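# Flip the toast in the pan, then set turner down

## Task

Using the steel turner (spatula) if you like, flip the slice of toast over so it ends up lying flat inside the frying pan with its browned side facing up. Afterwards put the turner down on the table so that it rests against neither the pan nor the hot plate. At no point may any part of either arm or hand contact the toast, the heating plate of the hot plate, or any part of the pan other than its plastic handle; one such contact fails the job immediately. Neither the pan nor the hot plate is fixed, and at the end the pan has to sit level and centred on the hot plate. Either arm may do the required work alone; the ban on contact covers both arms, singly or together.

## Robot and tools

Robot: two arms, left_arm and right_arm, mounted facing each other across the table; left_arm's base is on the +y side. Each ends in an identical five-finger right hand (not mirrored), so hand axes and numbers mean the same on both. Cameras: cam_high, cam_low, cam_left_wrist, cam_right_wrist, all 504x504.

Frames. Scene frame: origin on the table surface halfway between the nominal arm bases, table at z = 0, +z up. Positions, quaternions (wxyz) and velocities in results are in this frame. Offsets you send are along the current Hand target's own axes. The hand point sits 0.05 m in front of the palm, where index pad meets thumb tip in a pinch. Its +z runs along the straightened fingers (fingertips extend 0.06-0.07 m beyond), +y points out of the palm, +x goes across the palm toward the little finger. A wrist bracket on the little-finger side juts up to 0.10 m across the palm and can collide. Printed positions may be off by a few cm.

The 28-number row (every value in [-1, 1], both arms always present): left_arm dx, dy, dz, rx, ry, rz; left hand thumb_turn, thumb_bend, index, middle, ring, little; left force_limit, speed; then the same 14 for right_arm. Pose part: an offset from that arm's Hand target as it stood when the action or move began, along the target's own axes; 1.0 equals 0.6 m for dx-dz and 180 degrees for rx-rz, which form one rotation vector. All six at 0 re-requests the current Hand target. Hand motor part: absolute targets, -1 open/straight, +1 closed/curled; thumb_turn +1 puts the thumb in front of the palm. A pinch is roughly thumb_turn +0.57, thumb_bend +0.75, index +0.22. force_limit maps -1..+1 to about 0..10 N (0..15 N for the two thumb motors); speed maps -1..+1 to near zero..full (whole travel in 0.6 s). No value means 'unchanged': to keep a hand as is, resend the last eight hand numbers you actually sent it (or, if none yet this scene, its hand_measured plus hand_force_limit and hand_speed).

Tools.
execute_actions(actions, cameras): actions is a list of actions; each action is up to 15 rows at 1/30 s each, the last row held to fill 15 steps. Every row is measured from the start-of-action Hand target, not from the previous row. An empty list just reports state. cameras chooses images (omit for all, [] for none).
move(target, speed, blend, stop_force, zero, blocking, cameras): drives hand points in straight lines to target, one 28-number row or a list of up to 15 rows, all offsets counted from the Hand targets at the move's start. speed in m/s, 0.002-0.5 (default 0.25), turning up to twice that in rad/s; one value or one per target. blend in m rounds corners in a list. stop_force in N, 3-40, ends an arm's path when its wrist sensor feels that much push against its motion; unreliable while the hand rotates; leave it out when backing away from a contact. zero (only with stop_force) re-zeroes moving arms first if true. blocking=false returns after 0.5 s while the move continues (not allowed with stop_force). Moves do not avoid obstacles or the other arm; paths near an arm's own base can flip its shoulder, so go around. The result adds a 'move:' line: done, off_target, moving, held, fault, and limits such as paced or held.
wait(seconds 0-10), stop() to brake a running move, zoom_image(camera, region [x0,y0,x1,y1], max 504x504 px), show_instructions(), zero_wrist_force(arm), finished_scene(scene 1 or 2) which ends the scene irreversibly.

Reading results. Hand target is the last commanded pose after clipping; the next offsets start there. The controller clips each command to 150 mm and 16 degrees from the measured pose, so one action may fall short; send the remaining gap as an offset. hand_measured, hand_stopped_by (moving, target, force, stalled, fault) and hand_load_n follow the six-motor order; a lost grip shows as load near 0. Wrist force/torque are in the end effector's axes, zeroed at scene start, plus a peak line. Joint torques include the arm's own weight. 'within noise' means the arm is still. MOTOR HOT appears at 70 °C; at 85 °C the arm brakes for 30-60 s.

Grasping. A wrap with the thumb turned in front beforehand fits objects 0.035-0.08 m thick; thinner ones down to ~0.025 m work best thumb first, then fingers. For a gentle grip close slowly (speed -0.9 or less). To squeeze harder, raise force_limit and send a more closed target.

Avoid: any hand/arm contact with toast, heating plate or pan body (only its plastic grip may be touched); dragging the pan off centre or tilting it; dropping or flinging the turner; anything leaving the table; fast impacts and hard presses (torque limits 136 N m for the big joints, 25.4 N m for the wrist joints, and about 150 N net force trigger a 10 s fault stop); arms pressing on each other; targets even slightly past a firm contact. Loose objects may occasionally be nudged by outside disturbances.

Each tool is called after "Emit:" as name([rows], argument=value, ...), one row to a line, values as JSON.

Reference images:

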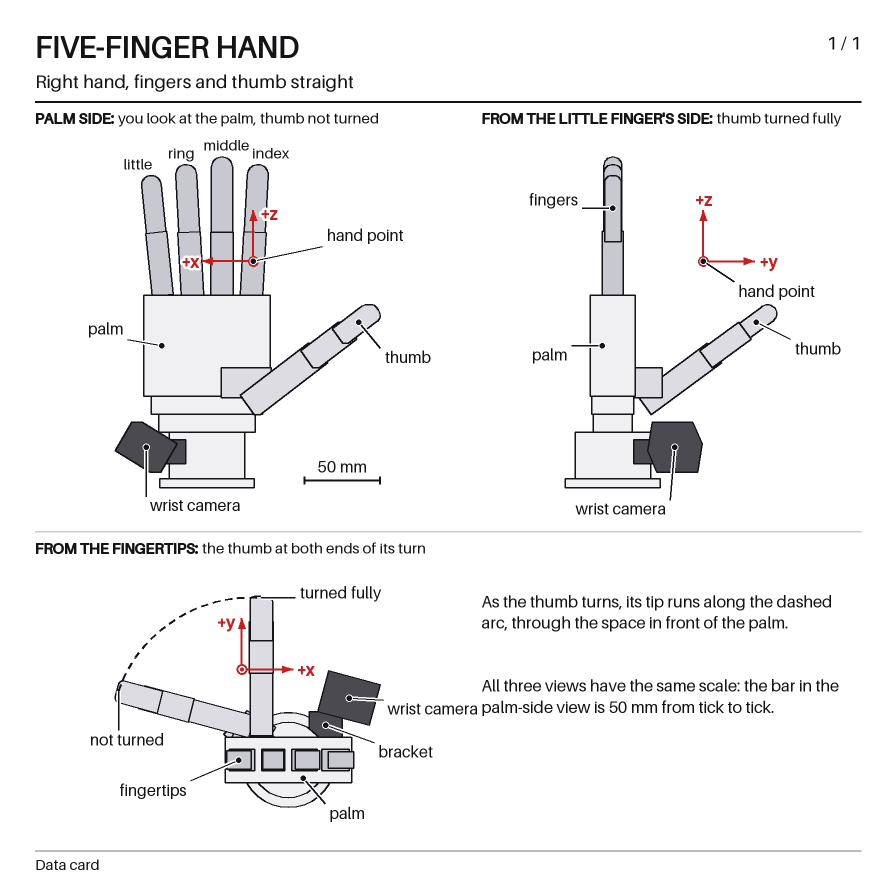

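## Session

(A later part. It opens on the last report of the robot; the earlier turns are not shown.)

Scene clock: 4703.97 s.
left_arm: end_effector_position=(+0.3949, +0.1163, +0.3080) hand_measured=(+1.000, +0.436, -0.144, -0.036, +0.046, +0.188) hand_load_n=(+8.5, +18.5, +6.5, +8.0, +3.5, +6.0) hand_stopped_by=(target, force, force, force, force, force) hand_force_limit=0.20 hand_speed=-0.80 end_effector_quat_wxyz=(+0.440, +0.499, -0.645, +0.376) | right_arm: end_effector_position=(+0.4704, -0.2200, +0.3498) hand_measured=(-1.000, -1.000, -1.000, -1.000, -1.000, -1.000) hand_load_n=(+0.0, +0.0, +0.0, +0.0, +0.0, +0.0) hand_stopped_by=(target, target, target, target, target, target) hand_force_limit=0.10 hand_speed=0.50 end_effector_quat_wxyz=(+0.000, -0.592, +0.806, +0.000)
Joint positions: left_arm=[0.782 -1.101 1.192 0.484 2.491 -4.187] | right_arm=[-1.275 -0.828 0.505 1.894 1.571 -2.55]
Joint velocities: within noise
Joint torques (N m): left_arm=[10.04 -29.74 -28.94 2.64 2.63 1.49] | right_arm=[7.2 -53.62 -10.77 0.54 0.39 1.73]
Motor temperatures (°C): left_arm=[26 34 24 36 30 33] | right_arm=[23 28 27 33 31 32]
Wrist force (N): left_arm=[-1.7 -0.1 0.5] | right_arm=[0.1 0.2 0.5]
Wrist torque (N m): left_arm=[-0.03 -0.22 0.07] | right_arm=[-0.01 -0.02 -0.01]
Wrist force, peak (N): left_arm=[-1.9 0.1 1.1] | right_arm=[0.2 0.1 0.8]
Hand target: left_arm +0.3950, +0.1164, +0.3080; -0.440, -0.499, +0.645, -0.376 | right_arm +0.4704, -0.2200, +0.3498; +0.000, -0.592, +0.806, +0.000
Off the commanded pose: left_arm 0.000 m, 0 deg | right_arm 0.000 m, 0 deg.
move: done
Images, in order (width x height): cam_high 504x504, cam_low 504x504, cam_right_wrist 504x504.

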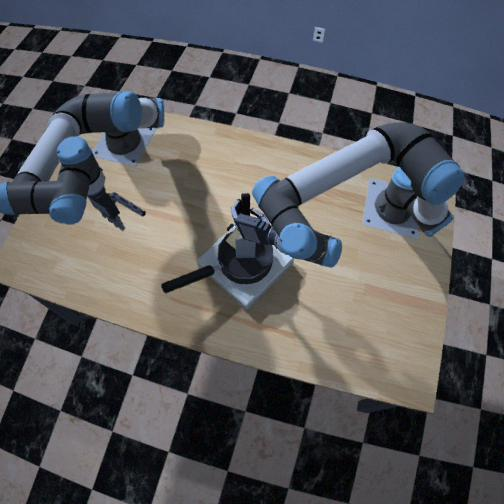

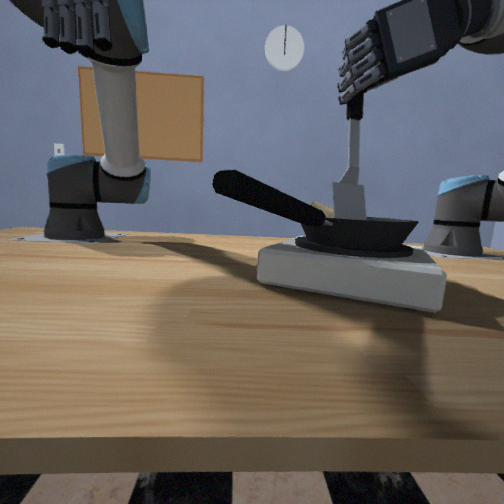

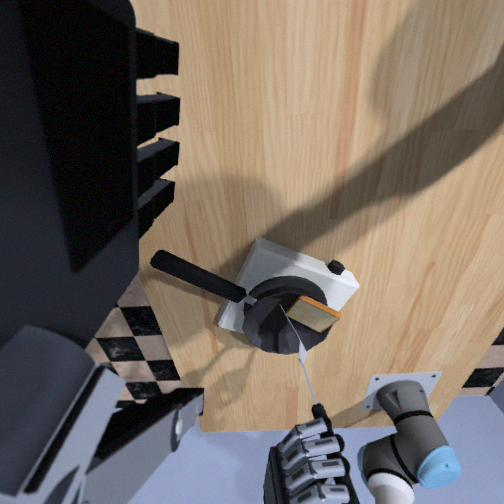

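Emit:
move(target=[-0.0028,-0.0120,-0.0063,0,0,0,1,0.55,0.5,0.5,0.5,0.5,0.2,-0.8,0,0,0,0,0,0,-1,-1,-1,-1,-1,-1,0.1,0.5], speed=0.004, cameras=["cam_high","cam_right_wrist","cam_low"])

Emit:
zoom_image(camera="cam_right_wrist", region=[230, 260, 350, 380])

Emit:
zoom_image(camera="cam_low", region=[270, 160, 390, 280])

Scene clock: 4733.17 s.
left_arm: end_effector_position=(+0.4030, +0.1188, +0.3080) hand_measured=(+1.000, +0.436, -0.144, -0.036, +0.046, +0.188) hand_load_n=(+8.5, +18.5, +6.0, +8.5, +3.5, +6.0) hand_stopped_by=(target, force, force, force, force, force) hand_force_limit=0.20 hand_speed=-0.80 end_effector_quat_wxyz=(+0.440, +0.499, -0.645, +0.376) | right_arm: end_effector_position=(+0.4704, -0.2200, +0.3498) hand_measured=(-1.000, -1.000, -1.000, -1.000, -1.000, -1.000) hand_load_n=(+0.5, +0.0, +0.0, +0.0, +0.0, +0.0) hand_stopped_by=(target, target, target, target, target, target) hand_force_limit=0.10 hand_speed=0.50 end_effector_quat_wxyz=(+0.000, -0.592, +0.806, +0.000)
Joint positions: left_arm=[0.796 -1.084 1.168 0.501 2.502 -4.175] | right_arm=[-1.275 -0.828 0.505 1.894 1.571 -2.55]
Joint velocities: within noise
Joint torques (N m): left_arm=[6.89 -35.85 -23.16 1.77 2.16 1.05] | right_arm=[7.16 -53.73 -11 0.51 0.44 1.78]
Motor temperatures (°C): left_arm=[26 34 24 36 30 33] | right_arm=[23 28 27 33 31 32]
Wrist force (N): left_arm=[-1.5 -0.2 1.2] | right_arm=[0.0 0.2 0.6]
Wrist torque (N m): left_arm=[-0.09 -0.20 0.02] | right_arm=[-0.04 -0.01 -0.01]
Wrist force, peak (N): left_arm=[-2.3 0.1 0.7] | right_arm=[0.2 0.3 0.8]
Hand target: left_arm +0.4030, +0.1188, +0.3080; -0.440, -0.499, +0.645, -0.376 | right_arm +0.4704, -0.2200, +0.3498; +0.000, -0.592, +0.806, +0.000
Off the commanded pose: left_arm 0.000 m, 0 deg | right_arm 0.000 m, 0 deg.
move: done
Images, in order (width x height): cam_high 504x504, cam_low 504x504, cam_right_wrist 504x504.

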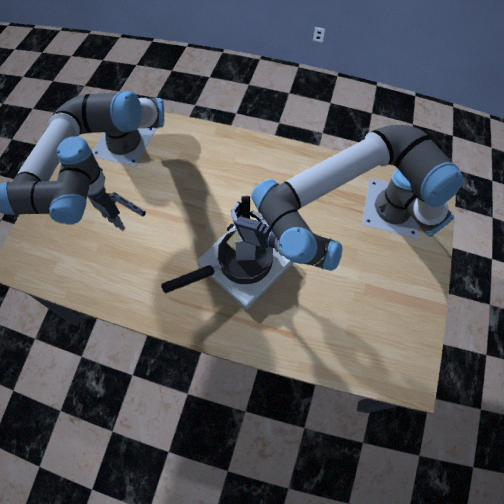

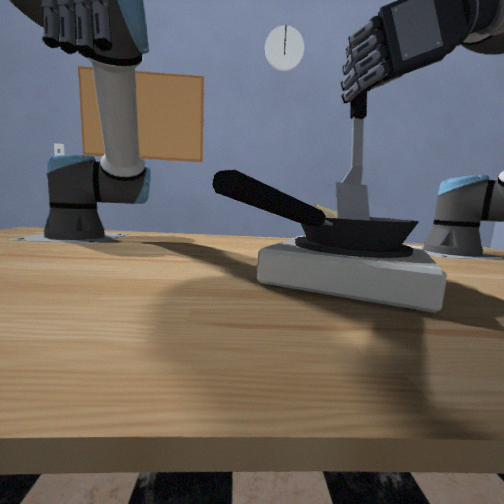

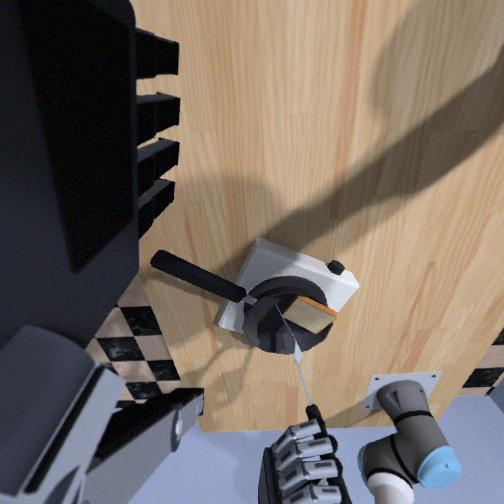

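Scaled by 4.200.

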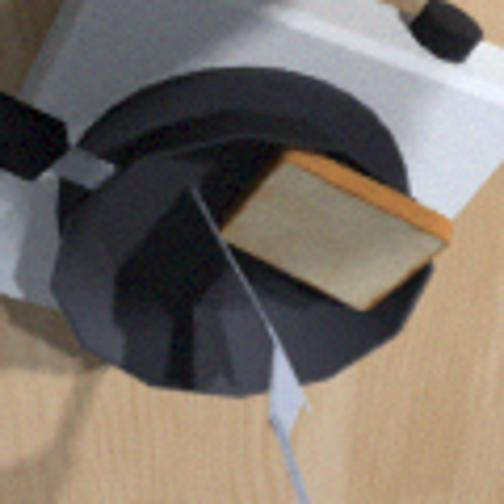

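Scaled by 4.200.

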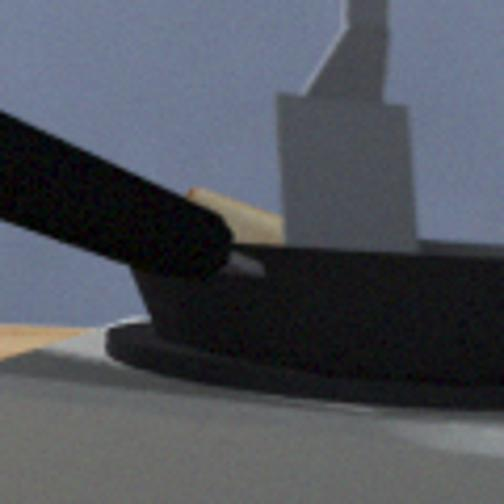

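Emit:
move(target=[-0.0014,-0.0060,-0.00315,0,0,0,1,0.55,0.5,0.5,0.5,0.5,0.2,-0.8,0,0,0,0,0,0,-1,-1,-1,-1,-1,-1,0.1,0.5], speed=0.004, cameras=["cam_high","cam_right_wrist","cam_low"])

Emit:
zoom_image(camera="cam_right_wrist", region=[230, 260, 350, 380])

Emit:
zoom_image(camera="cam_low", region=[270, 160, 390, 280])

Scene clock: 4742.57 s.
left_arm: end_effector_position=(+0.4070, +0.1201, +0.3080) hand_measured=(+1.000, +0.436, -0.144, -0.036, +0.046, +0.188) hand_load_n=(+8.0, +18.5, +6.0, +8.5, +3.5, +6.0) hand_stopped_by=(target, force, force, force, force, force) hand_force_limit=0.20 hand_speed=-0.80 end_effector_quat_wxyz=(+0.440, +0.499, -0.645, +0.376) | right_arm: end_effector_position=(+0.4704, -0.2200, +0.3498) hand_measured=(-1.000, -1.000, -1.000, -1.000, -1.000, -1.000) hand_load_n=(+0.0, +0.0, +0.0, +0.0, +0.0, +0.0) hand_stopped_by=(target, target, target, target, target, target) hand_force_limit=0.10 hand_speed=0.50 end_effector_quat_wxyz=(+0.000, -0.592, +0.806, +0.000)
Joint positions: left_arm=[0.802 -1.075 1.155 0.51 2.508 -4.168] | right_arm=[-1.275 -0.828 0.505 1.894 1.571 -2.55]
Joint velocities: within noise
Joint torques (N m): left_arm=[7.69 -37.44 -22.17 1.61 2.46 1.2] | right_arm=[7.22 -53.87 -11.28 0.61 0.38 1.77]
Motor temperatures (°C): left_arm=[26 34 24 36 30 33] | right_arm=[23 28 27 33 31 32]
Wrist force (N): left_arm=[-1.9 -0.1 0.6] | right_arm=[0.0 -0.1 0.5]
Wrist torque (N m): left_arm=[-0.04 -0.19 0.03] | right_arm=[-0.06 0.00 -0.02]
Wrist force, peak (N): left_arm=[-2.3 0.2 1.1] | right_arm=[0.1 0.1 0.9]
Hand target: left_arm +0.4069, +0.1200, +0.3080; -0.440, -0.499, +0.645, -0.376 | right_arm +0.4704, -0.2200, +0.3498; +0.000, -0.592, +0.806, +0.000
Off the commanded pose: left_arm 0.000 m, 0 deg | right_arm 0.000 m, 0 deg.
move: done
Images, in order (width x height): cam_high 504x504, cam_low 504x504, cam_right_wrist 504x504.

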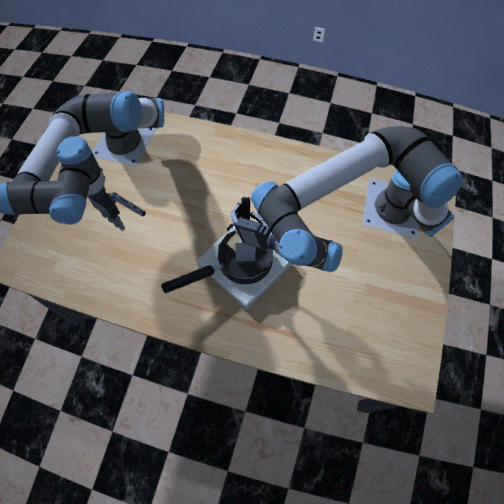

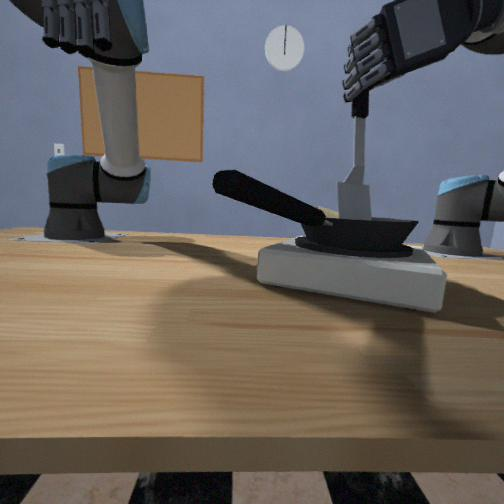

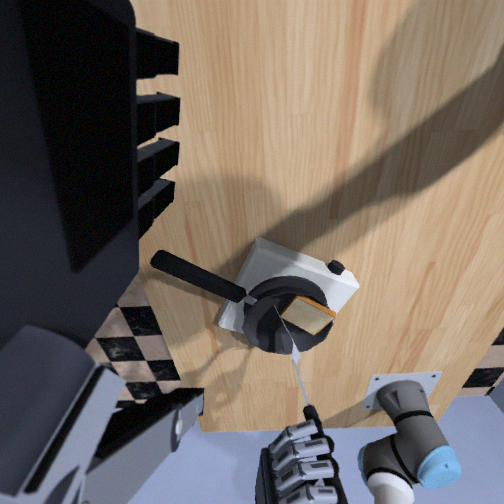

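Scaled by 4.200.

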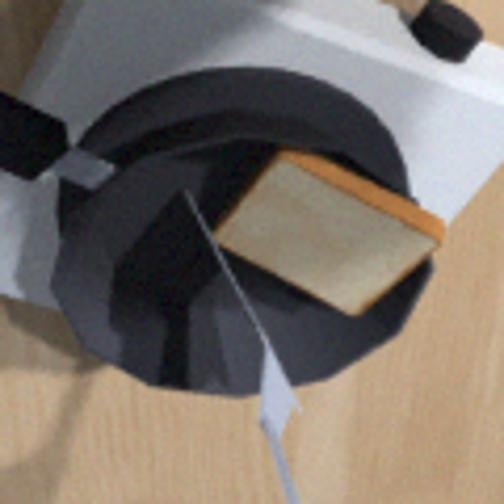

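Scaled by 4.200.

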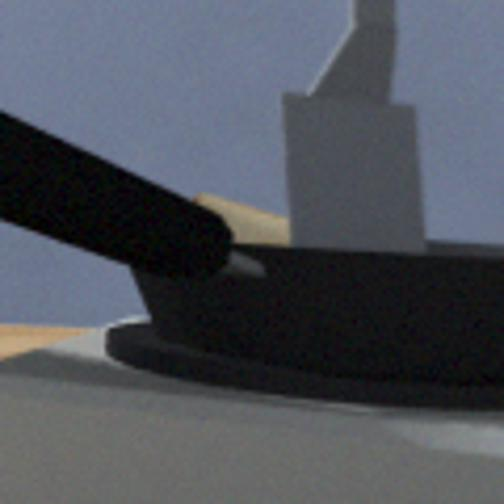

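Emit:
move(target=[-0.0010,-0.0045,-0.00236,0,0,0,1,0.55,0.5,0.5,0.5,0.5,0.2,-0.8,0,0,0,0,0,0,-1,-1,-1,-1,-1,-1,0.1,0.5], speed=0.003, cameras=["cam_right_wrist"])

Emit:
zoom_image(camera="cam_right_wrist", region=[230, 260, 350, 380])

Emit:
move(target=[-0.0010,-0.0045,-0.00236,0,0,0,1,0.55,0.5,0.5,0.5,0.5,0.2,-0.8,0,0,0,0,0,0,-1,-1,-1,-1,-1,-1,0.1,0.5], speed=0.003, cameras=["cam_right_wrist"])

Emit:
zoom_image(camera="cam_right_wrist", region=[230, 260, 350, 380])

Scene clock: 4750.57 s.
left_arm: end_effector_position=(+0.4099, +0.1210, +0.3080) hand_measured=(+1.000, +0.436, -0.144, -0.036, +0.046, +0.188) hand_load_n=(+8.5, +18.5, +6.0, +8.5, +3.5, +6.0) hand_stopped_by=(target, force, force, force, force, force) hand_force_limit=0.20 hand_speed=-0.80 end_effector_quat_wxyz=(+0.440, +0.499, -0.645, +0.376) | right_arm: end_effector_position=(+0.4704, -0.2200, +0.3498) hand_measured=(-1.000, -1.000, -1.000, -1.000, -1.000, -1.000) hand_load_n=(+0.0, -0.5, +0.0, +0.0, +0.0, +0.0) hand_stopped_by=(target, target, target, target, target, target) hand_force_limit=0.10 hand_speed=0.50 end_effector_quat_wxyz=(+0.000, -0.592, +0.806, +0.000)
Joint positions: left_arm=[0.807 -1.069 1.146 0.516 2.512 -4.164] | right_arm=[-1.275 -0.828 0.505 1.894 1.571 -2.55]
Joint velocities: within noise
Joint torques (N m): left_arm=[8.48 -35.97 -23.59 1.66 2.68 1.17] | right_arm=[7.37 -54.01 -11.47 0.56 0.46 1.78]
Motor temperatures (°C): left_arm=[26 34 24 36 30 33] | right_arm=[23 28 27 33 31 32]
Wrist force (N): left_arm=[-1.7 0.5 0.9] | right_arm=[0.1 0.1 0.8]
Wrist torque (N m): left_arm=[0.02 -0.20 0.04] | right_arm=[-0.05 -0.04 0.00]
Wrist force, peak (N): left_arm=[-2.2 -0.2 1.2] | right_arm=[0.0 0.1 0.9]
Hand target: left_arm +0.4099, +0.1210, +0.3080; -0.440, -0.499, +0.645, -0.376 | right_arm +0.4704, -0.2200, +0.3498; +0.000, -0.592, +0.806, +0.000
Off the commanded pose: left_arm 0.000 m, 0 deg | right_arm 0.000 m, 0 deg.
move: done
Images, in order (width x height): cam_right_wrist 504x504.

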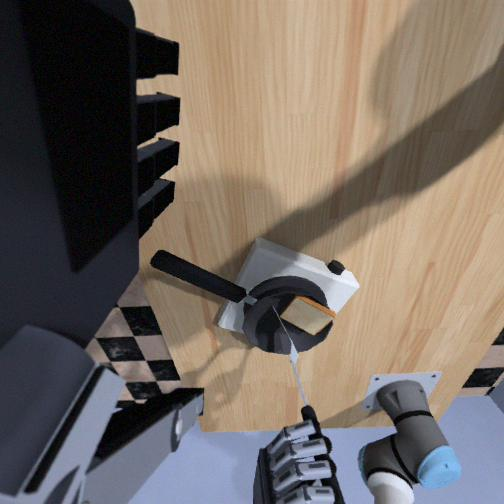

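Scaled by 4.200.

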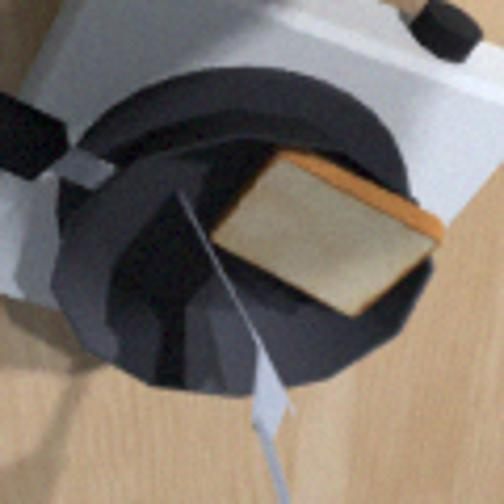

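Scene clock: 4751.83 s.
left_arm: end_effector_position=(+0.4129, +0.1219, +0.3080) hand_measured=(+1.000, +0.436, -0.144, -0.036, +0.046, +0.188) hand_load_n=(+8.5, +18.5, +6.5, +8.5, +3.5, +6.0) hand_stopped_by=(target, force, force, force, force, force) hand_force_limit=0.20 hand_speed=-0.80 end_effector_quat_wxyz=(+0.440, +0.499, -0.645, +0.376) | right_arm: end_effector_position=(+0.4704, -0.2200, +0.3498) hand_measured=(-1.000, -1.000, -1.000, -1.000, -1.000, -1.000) hand_load_n=(+0.0, +0.0, +0.0, +0.0, +0.0, +0.0) hand_stopped_by=(target, target, target, target, target, target) hand_force_limit=0.10 hand_speed=0.50 end_effector_quat_wxyz=(+0.000, -0.592, +0.806, +0.000)
Joint positions: left_arm=[0.812 -1.062 1.136 0.523 2.516 -4.159] | right_arm=[-1.275 -0.828 0.505 1.894 1.571 -2.55]
Joint velocities: within noise
Joint torques (N m): left_arm=[8.49 -36.77 -24.79 1.65 2.43 1.22] | right_arm=[7.05 -54.54 -11.24 0.54 0.47 1.85]
Motor temperatures (°C): left_arm=[26 34 24 36 30 33] | right_arm=[23 28 27 33 31 32]
Wrist force (N): left_arm=[-1.8 0.3 1.0] | right_arm=[0.0 0.2 0.5]
Wrist torque (N m): left_arm=[0.00 -0.18 0.03] | right_arm=[-0.03 0.00 -0.02]
Wrist force, peak (N): left_arm=[-1.8 0.3 1.0] | right_arm=[0.1 0.3 0.7]
Hand target: left_arm +0.4129, +0.1219, +0.3080; -0.440, -0.499, +0.645, -0.376 | right_arm +0.4704, -0.2200, +0.3498; +0.000, -0.592, +0.806, +0.000
Off the commanded pose: left_arm 0.000 m, 0 deg | right_arm 0.000 m, 0 deg.
move: done
Images, in order (width x height): cam_right_wrist 504x504.

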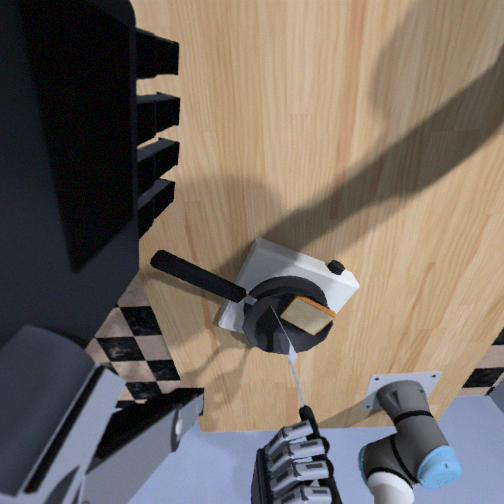

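Scaled by 4.200.

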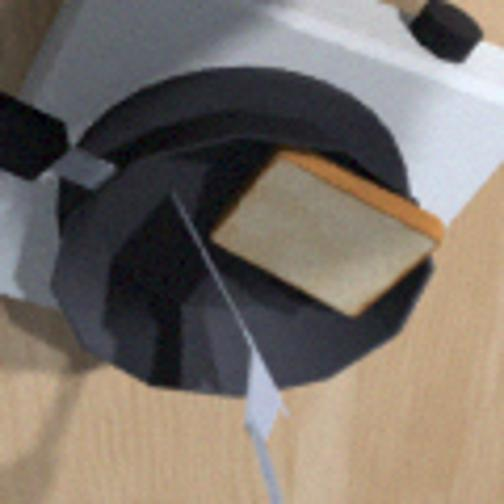

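Emit:
move([
  [0.1762,-0.0084,-0.0614,0,0,0,1,0.55,0.5,0.5,0.5,0.5,0.2,-0.8,0,0,0,0,0,0,-1,-1,-1,-1,-1,-1,0.1,0.5],
  [0.1435,0.4337,0.2401,0.0814,-0.1460,0.2223,1,0.55,0.5,0.5,0.5,0.5,0.2,-0.8,0,0,0,0,0,0,-1,-1,-1,-1,-1,-1,0.1,0.5],
], speed=0.2)

Emit:
zoom_image(camera="cam_right_wrist", region=[230, 260, 350, 380])

Emit:
zoom_image(camera="cam_high", region=[190, 180, 310, 300])

Scene clock: 4787.40 s.
left_arm: end_effector_position=(+0.1217, +0.0189, +0.3296) hand_measured=(+1.000, +0.436, -0.144, -0.036, +0.046, +0.188) hand_load_n=(+8.5, +19.0, +6.0, +8.5, +3.0, +5.5) hand_stopped_by=(target, force, force, force, force, force) hand_force_limit=0.20 hand_speed=-0.80 end_effector_quat_wxyz=(+0.066, +0.372, -0.804, +0.459) end_effector_velocity=(+0.000, +0.000, +0.000) end_effector_angular_velocity=(+0.000, -0.003, +0.002) | right_arm: end_effector_position=(+0.4704, -0.2200, +0.3498) hand_measured=(-1.000, -1.000, -1.000, -1.000, -1.000, -1.000) hand_load_n=(+0.0, +0.0, +0.0, +0.0, +0.0, +0.0) hand_stopped_by=(target, target, target, target, target, target) hand_force_limit=0.10 hand_speed=0.50 end_effector_quat_wxyz=(+0.000, -0.592, +0.806, +0.000)
Joint positions: left_arm=[-0.209 -1.406 1.344 0.726 1.179 -4.009] | right_arm=[-1.275 -0.828 0.505 1.894 1.571 -2.55]
Joint velocities: left_arm=[-0.002 0 -0.001 0.001 -0.005 0] | right_arm=[within noise]
Joint torques (N m): left_arm=[-13.96 -32.62 -14.73 -1.41 -2.34 1.62] | right_arm=[7.04 -54.67 -11.4 0.64 0.44 1.75]
Motor temperatures (°C): left_arm=[26 34 24 36 30 33] | right_arm=[23 28 27 33 31 32]
Wrist force (N): left_arm=[-0.9 0.7 1.3] | right_arm=[0.0 0.3 0.5]
Wrist torque (N m): left_arm=[-0.20 0.03 -0.16] | right_arm=[-0.02 -0.01 -0.02]
Wrist force, peak (N): left_arm=[-3.8 0.0 1.7] | right_arm=[0.1 0.0 0.9]
Hand target: left_arm +0.1216, +0.0189, +0.3296; -0.066, -0.372, +0.804, -0.459 | right_arm +0.4704, -0.2200, +0.3498; +0.000, -0.592, +0.806, +0.000
Off the commanded pose: left_arm 0.000 m, 0 deg | right_arm 0.000 m, 0 deg.
move: done

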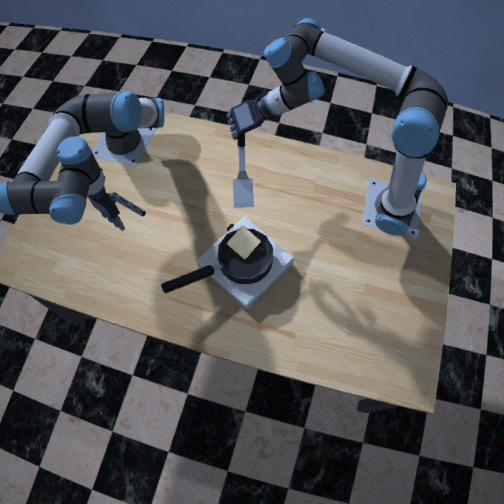

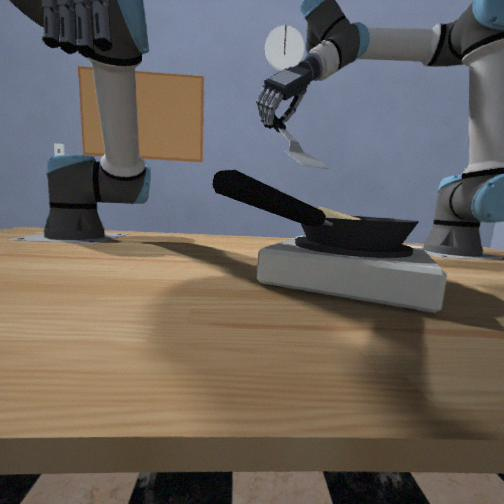

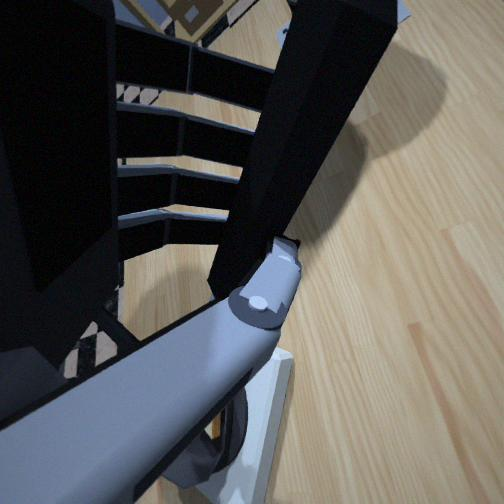

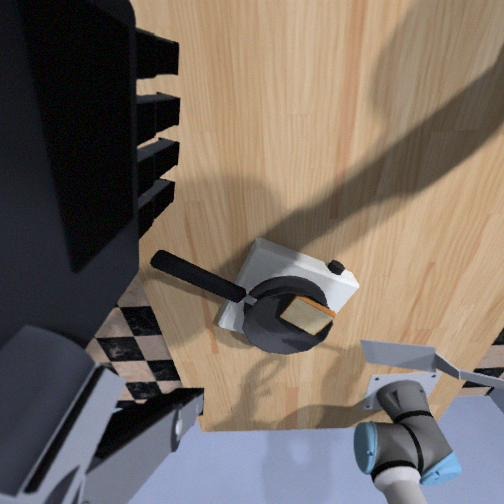

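Scaled by 4.200.

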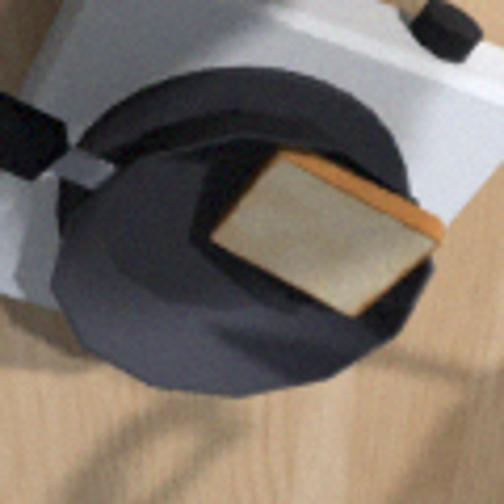

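Scaled by 4.200.

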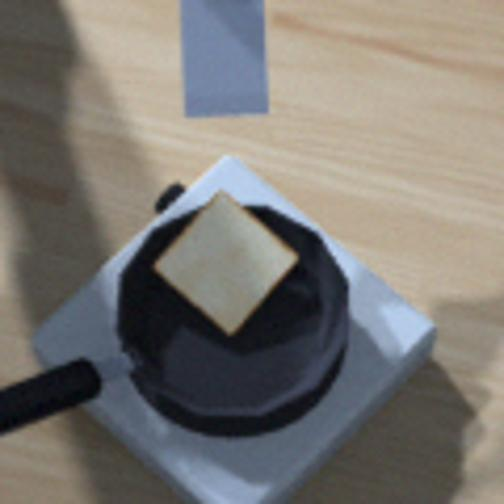

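Emit:
move(target=[-0.0651,0.0889,0.0768,0,0,0,1,0.55,0.5,0.5,0.5,0.5,0.2,-0.8,0,0,0,0,0,0,-1,-1,-1,-1,-1,-1,0.1,0.5], speed=0.08)

Emit:
zoom_image(camera="cam_right_wrist", region=[280, 270, 360, 350])

Emit:
zoom_image(camera="cam_high", region=[210, 190, 270, 250])

Emit:
zoom_image(camera="cam_low", region=[270, 160, 390, 280])

Scene clock: 4837.73 s.
left_arm: end_effector_position=(+0.1253, +0.0197, +0.2491) hand_measured=(+1.000, +0.436, -0.144, -0.036, +0.046, +0.188) hand_load_n=(+8.5, +19.0, +6.5, +8.5, +3.5, +5.5) hand_stopped_by=(target, force, force, force, force, force) hand_force_limit=0.20 hand_speed=-0.80 end_effector_quat_wxyz=(+0.066, +0.372, -0.804, +0.459) | right_arm: end_effector_position=(+0.4704, -0.2200, +0.3498) hand_measured=(-1.000, -1.000, -1.000, -1.000, -1.000, -1.000) hand_load_n=(+0.0, -0.5, +0.0, +0.0, +0.0, +0.0) hand_stopped_by=(target, target, target, target, target, target) hand_force_limit=0.10 hand_speed=0.50 end_effector_quat_wxyz=(+0.000, -0.592, +0.806, +0.000)
Joint positions: left_arm=[-0.201 -1.399 1.542 0.52 1.185 -4.003] | right_arm=[-1.275 -0.828 0.505 1.894 1.571 -2.55]
Joint velocities: within noise
Joint torques (N m): left_arm=[3.66 -37.99 -19.93 0.2 -0.58 1.06] | right_arm=[7.41 -54.78 -11.19 0.61 0.47 1.81]
Motor temperatures (°C): left_arm=[26 34 24 36 30 33] | right_arm=[23 29 27 33 31 32]
Wrist force (N): left_arm=[-0.8 1.4 1.0] | right_arm=[-0.1 0.3 0.8]
Wrist torque (N m): left_arm=[-0.10 0.02 -0.13] | right_arm=[-0.04 -0.01 -0.02]
Wrist force, peak (N): left_arm=[-1.4 1.9 1.6] | right_arm=[0.2 0.3 0.9]
Hand target: left_arm +0.1252, +0.0197, +0.2491; -0.066, -0.372, +0.804, -0.459 | right_arm +0.4704, -0.2200, +0.3498; +0.000, -0.592, +0.806, +0.000
Off the commanded pose: left_arm 0.000 m, 0 deg | right_arm 0.000 m, 0 deg.
move: done

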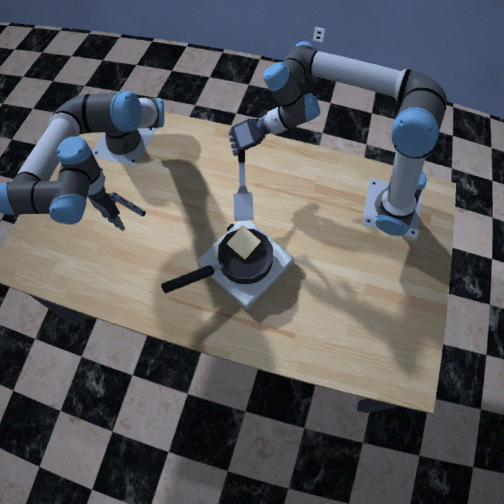

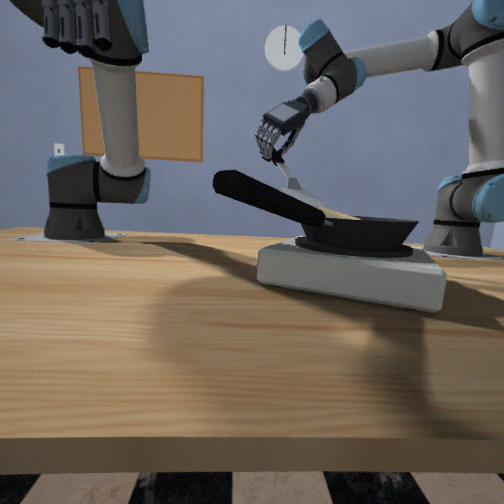

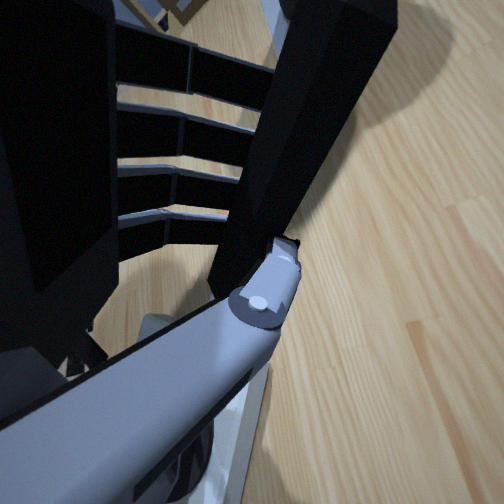

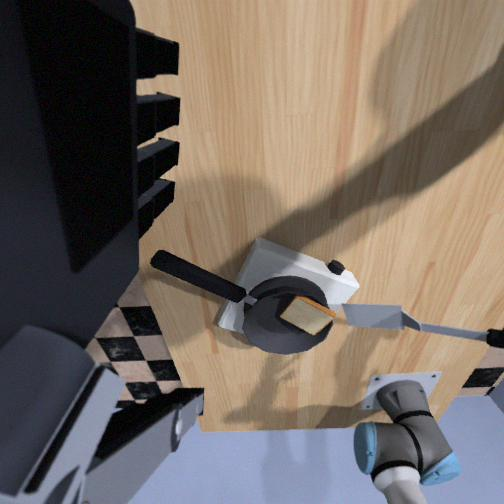

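Scaled by 6.300.

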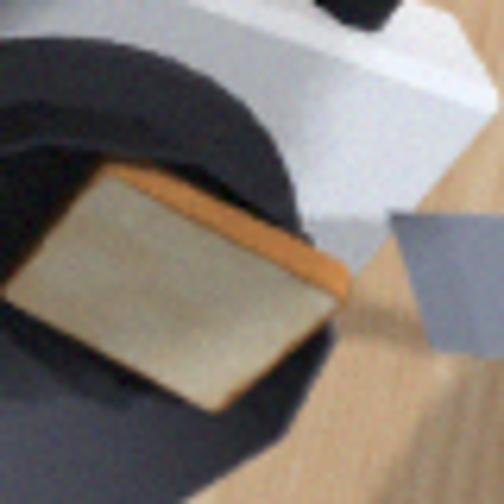

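Scaled by 8.400.

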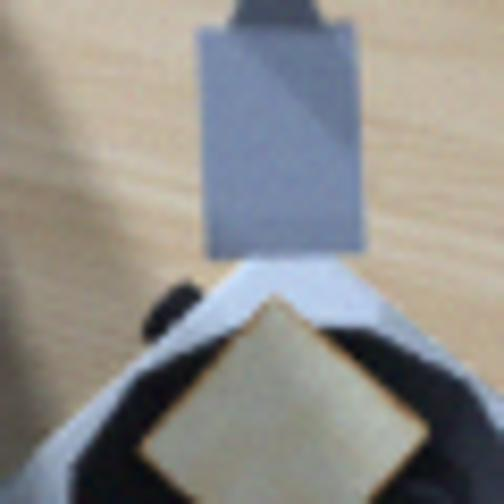

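Scaled by 4.200.

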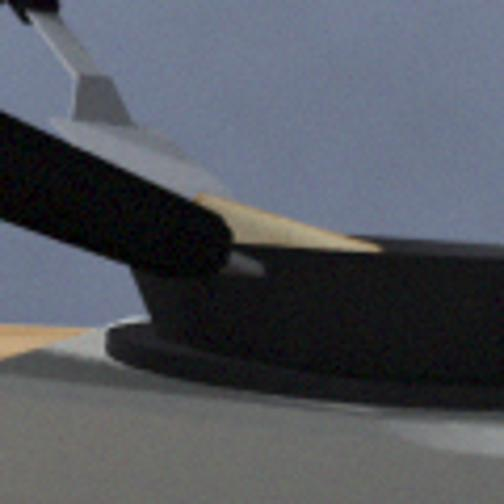

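Emit:
move(target=[-0.0105,0.0160,0.0133,0,0,0,1,0.55,0.5,0.5,0.5,0.5,0.2,-0.8,0,0,0,0,0,0,-1,-1,-1,-1,-1,-1,0.1,0.5], speed=0.05)

Emit:
zoom_image(camera="cam_right_wrist", region=[280, 270, 360, 350])

Emit:
zoom_image(camera="cam_high", region=[210, 190, 270, 250])

Emit:
zoom_image(camera="cam_low", region=[270, 160, 390, 280])

Scene clock: 4872.50 s.
left_arm: end_effector_position=(+0.1252, +0.0197, +0.2350) hand_measured=(+1.000, +0.436, -0.144, -0.036, +0.046, +0.188) hand_load_n=(+8.5, +19.0, +6.5, +8.5, +3.5, +5.0) hand_stopped_by=(target, force, force, force, force, force) hand_force_limit=0.20 hand_speed=-0.80 end_effector_quat_wxyz=(+0.066, +0.372, -0.804, +0.459) end_effector_velocity=(+0.000, -0.001, +0.002) end_effector_angular_velocity=(-0.001, +0.000, +0.000) | right_arm: end_effector_position=(+0.4704, -0.2200, +0.3498) hand_measured=(-1.000, -1.000, -1.000, -1.000, -1.000, -1.000) hand_load_n=(+0.0, +0.0, +0.0, +0.0, +0.0, +0.0) hand_stopped_by=(target, target, target, target, target, target) hand_force_limit=0.10 hand_speed=0.50 end_effector_quat_wxyz=(+0.000, -0.592, +0.806, +0.000)
Joint positions: left_arm=[-0.201 -1.394 1.572 0.484 1.185 -4.003] | right_arm=[-1.275 -0.828 0.505 1.894 1.571 -2.55]
Joint velocities: left_arm=[0 0 -0.006 0.005 0 0] | right_arm=[within noise]
Joint torques (N m): left_arm=[7.66 -30.35 -29.64 1.9 1.13 0.91] | right_arm=[7.3 -54.59 -11.21 0.53 0.44 1.76]
Motor temperatures (°C): left_arm=[26 34 24 36 30 33] | right_arm=[23 29 27 33 30 32]
Wrist force (N): left_arm=[-0.9 1.1 1.2] | right_arm=[0.0 0.1 0.6]
Wrist torque (N m): left_arm=[-0.14 0.03 -0.14] | right_arm=[-0.05 0.00 -0.02]
Wrist force, peak (N): left_arm=[-1.2 1.2 1.6] | right_arm=[-0.3 0.1 0.8]
Hand target: left_arm +0.1253, +0.0197, +0.2351; -0.066, -0.372, +0.804, -0.459 | right_arm +0.4704, -0.2200, +0.3498; +0.000, -0.592, +0.806, +0.000
Off the commanded pose: left_arm 0.000 m, 0 deg | right_arm 0.000 m, 0 deg.
move: done

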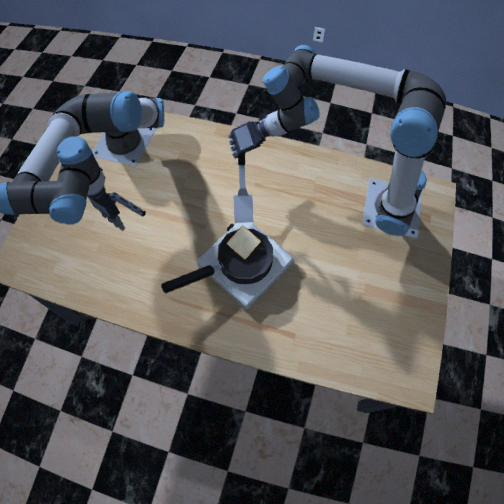

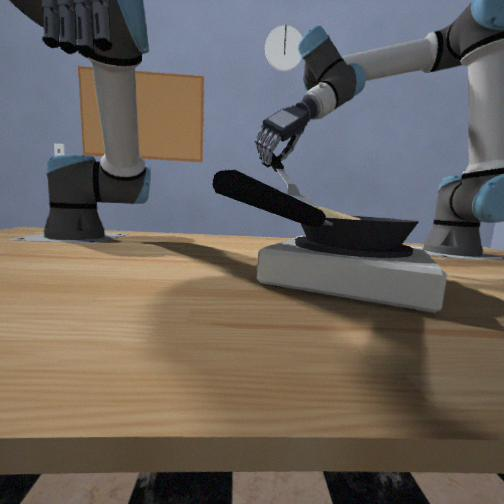

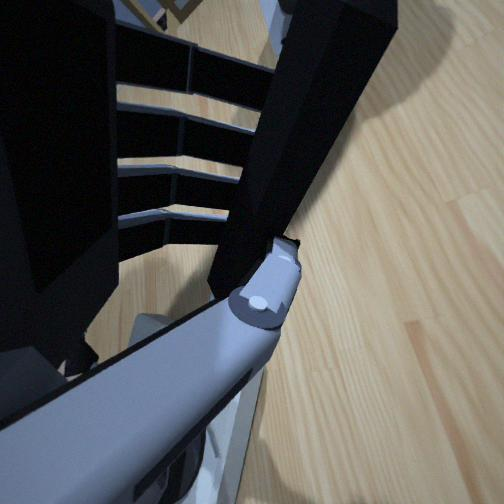

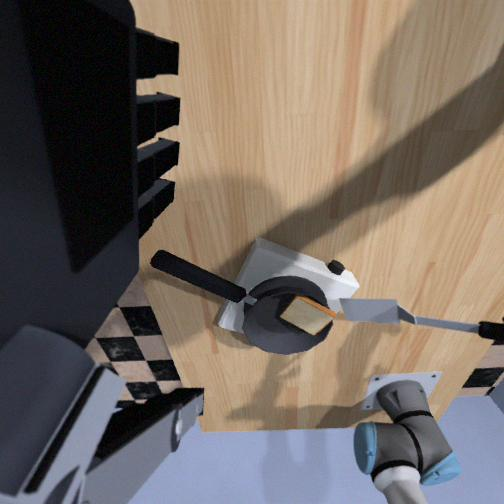

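Scaled by 6.300.

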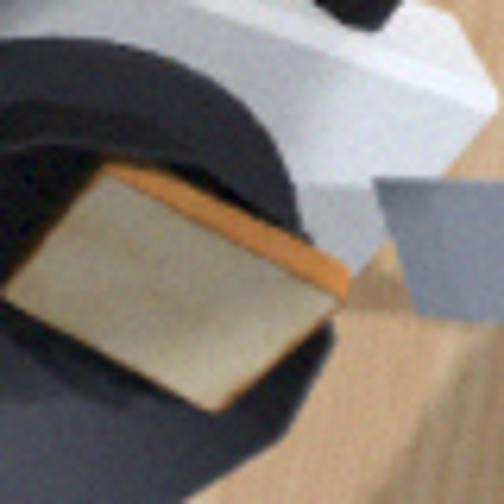

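Scaled by 8.400.

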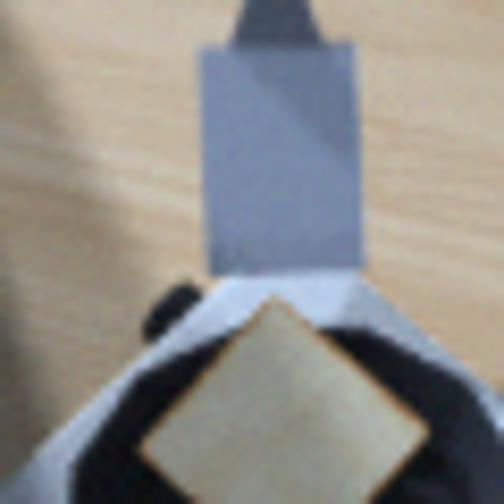

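Scaled by 4.200.

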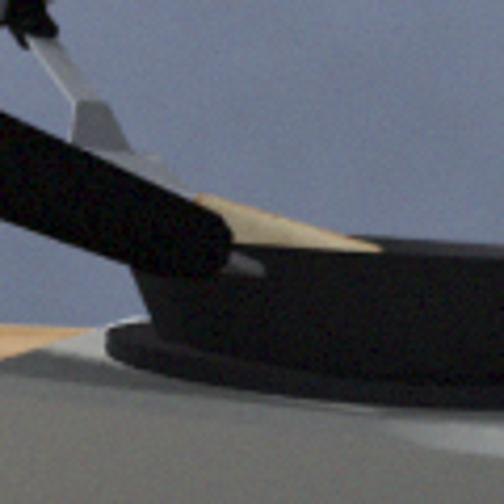

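Emit:
move([
  [0.0015,-0.0023,-0.0019,0,0,0,1,0.55,0.5,0.5,0.5,0.5,0.2,-0.8,0,0,0,0,0,0,-1,-1,-1,-1,-1,-1,0.1,0.5],
  [-0.0412,-0.0282,-0.0044,0,0,0,1,0.55,0.5,0.5,0.5,0.5,0.2,-0.8,0,0,0,0,0,0,-1,-1,-1,-1,-1,-1,0.1,0.5],
], speed=0.05)

Emit:
zoom_image(camera="cam_right_wrist", region=[280, 270, 360, 350])

Emit:
zoom_image(camera="cam_high", region=[210, 190, 270, 250])

Emit:
zoom_image(camera="cam_low", region=[270, 160, 390, 280])

Scene clock: 4892.73 s.
left_arm: end_effector_position=(+0.1536, +0.0300, +0.2372) hand_measured=(+1.000, +0.436, -0.144, -0.036, +0.046, +0.188) hand_load_n=(+9.0, +18.5, +6.5, +8.5, +2.5, +5.5) hand_stopped_by=(target, force, force, force, force, force) hand_force_limit=0.20 hand_speed=-0.80 end_effector_quat_wxyz=(+0.066, +0.372, -0.804, +0.459) | right_arm: end_effector_position=(+0.4704, -0.2200, +0.3498) hand_measured=(-1.000, -1.000, -1.000, -1.000, -1.000, -1.000) hand_load_n=(+0.0, +0.0, +0.0, +0.0, +0.0, +0.0) hand_stopped_by=(target, target, target, target, target, target) hand_force_limit=0.10 hand_speed=0.50 end_effector_quat_wxyz=(+0.000, -0.592, +0.806, +0.000)
Joint positions: left_arm=[-0.134 -1.411 1.584 0.474 1.238 -3.96] | right_arm=[-1.275 -0.828 0.505 1.894 1.571 -2.55]
Joint velocities: within noise
Joint torques (N m): left_arm=[-13.58 -18.41 -31.54 1.2 -2.93 -1.46] | right_arm=[6.87 -54.87 -11.15 0.51 0.45 1.84]
Motor temperatures (°C): left_arm=[26 34 24 36 30 33] | right_arm=[23 29 27 33 30 32]
Wrist force (N): left_arm=[-0.5 1.1 1.8] | right_arm=[0.2 0.3 0.6]
Wrist torque (N m): left_arm=[-0.22 0.05 -0.21] | right_arm=[-0.01 -0.04 0.00]
Wrist force, peak (N): left_arm=[-1.2 1.8 2.0] | right_arm=[0.1 0.0 0.9]
Hand target: left_arm +0.1535, +0.0299, +0.2372; -0.066, -0.372, +0.804, -0.459 | right_arm +0.4704, -0.2200, +0.3498; +0.000, -0.592, +0.806, +0.000
Off the commanded pose: left_arm 0.000 m, 0 deg | right_arm 0.000 m, 0 deg.
move: done

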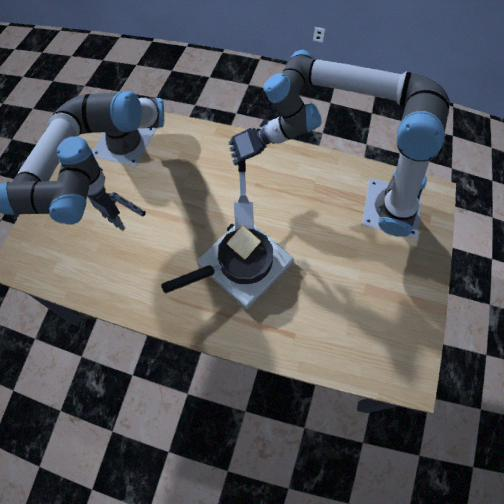

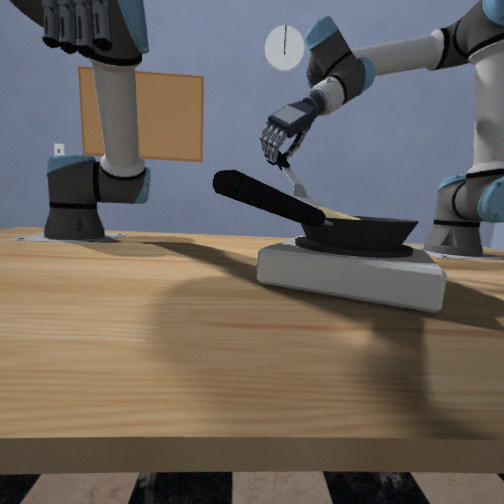

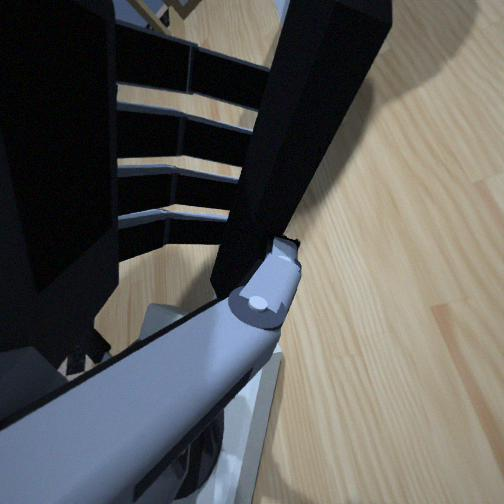

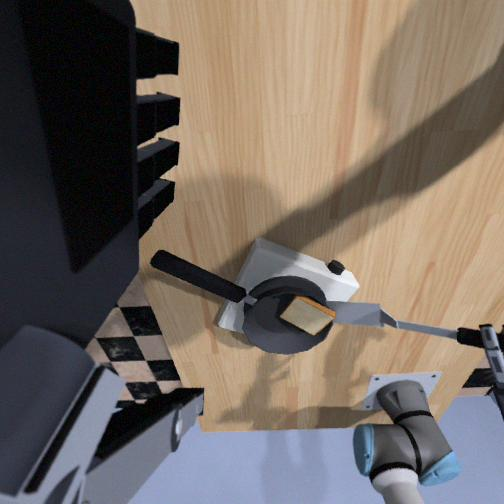

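Scaled by 6.300.

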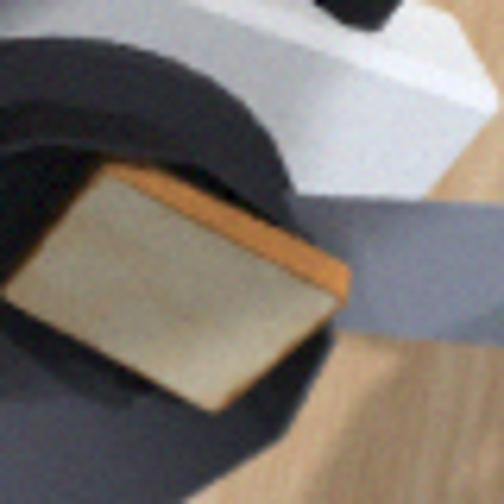

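Scaled by 8.400.

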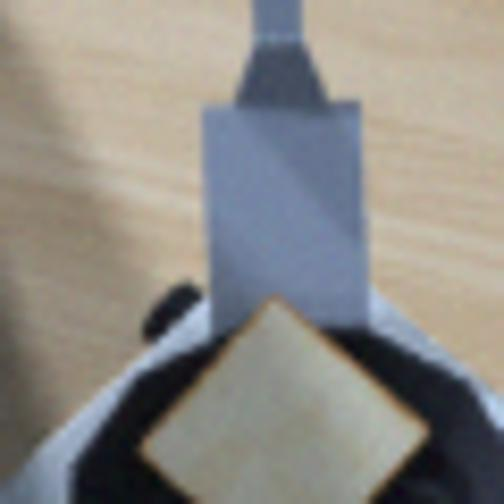

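Scaled by 4.200.

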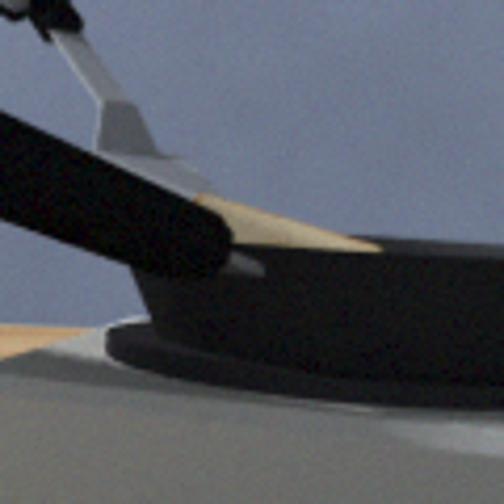

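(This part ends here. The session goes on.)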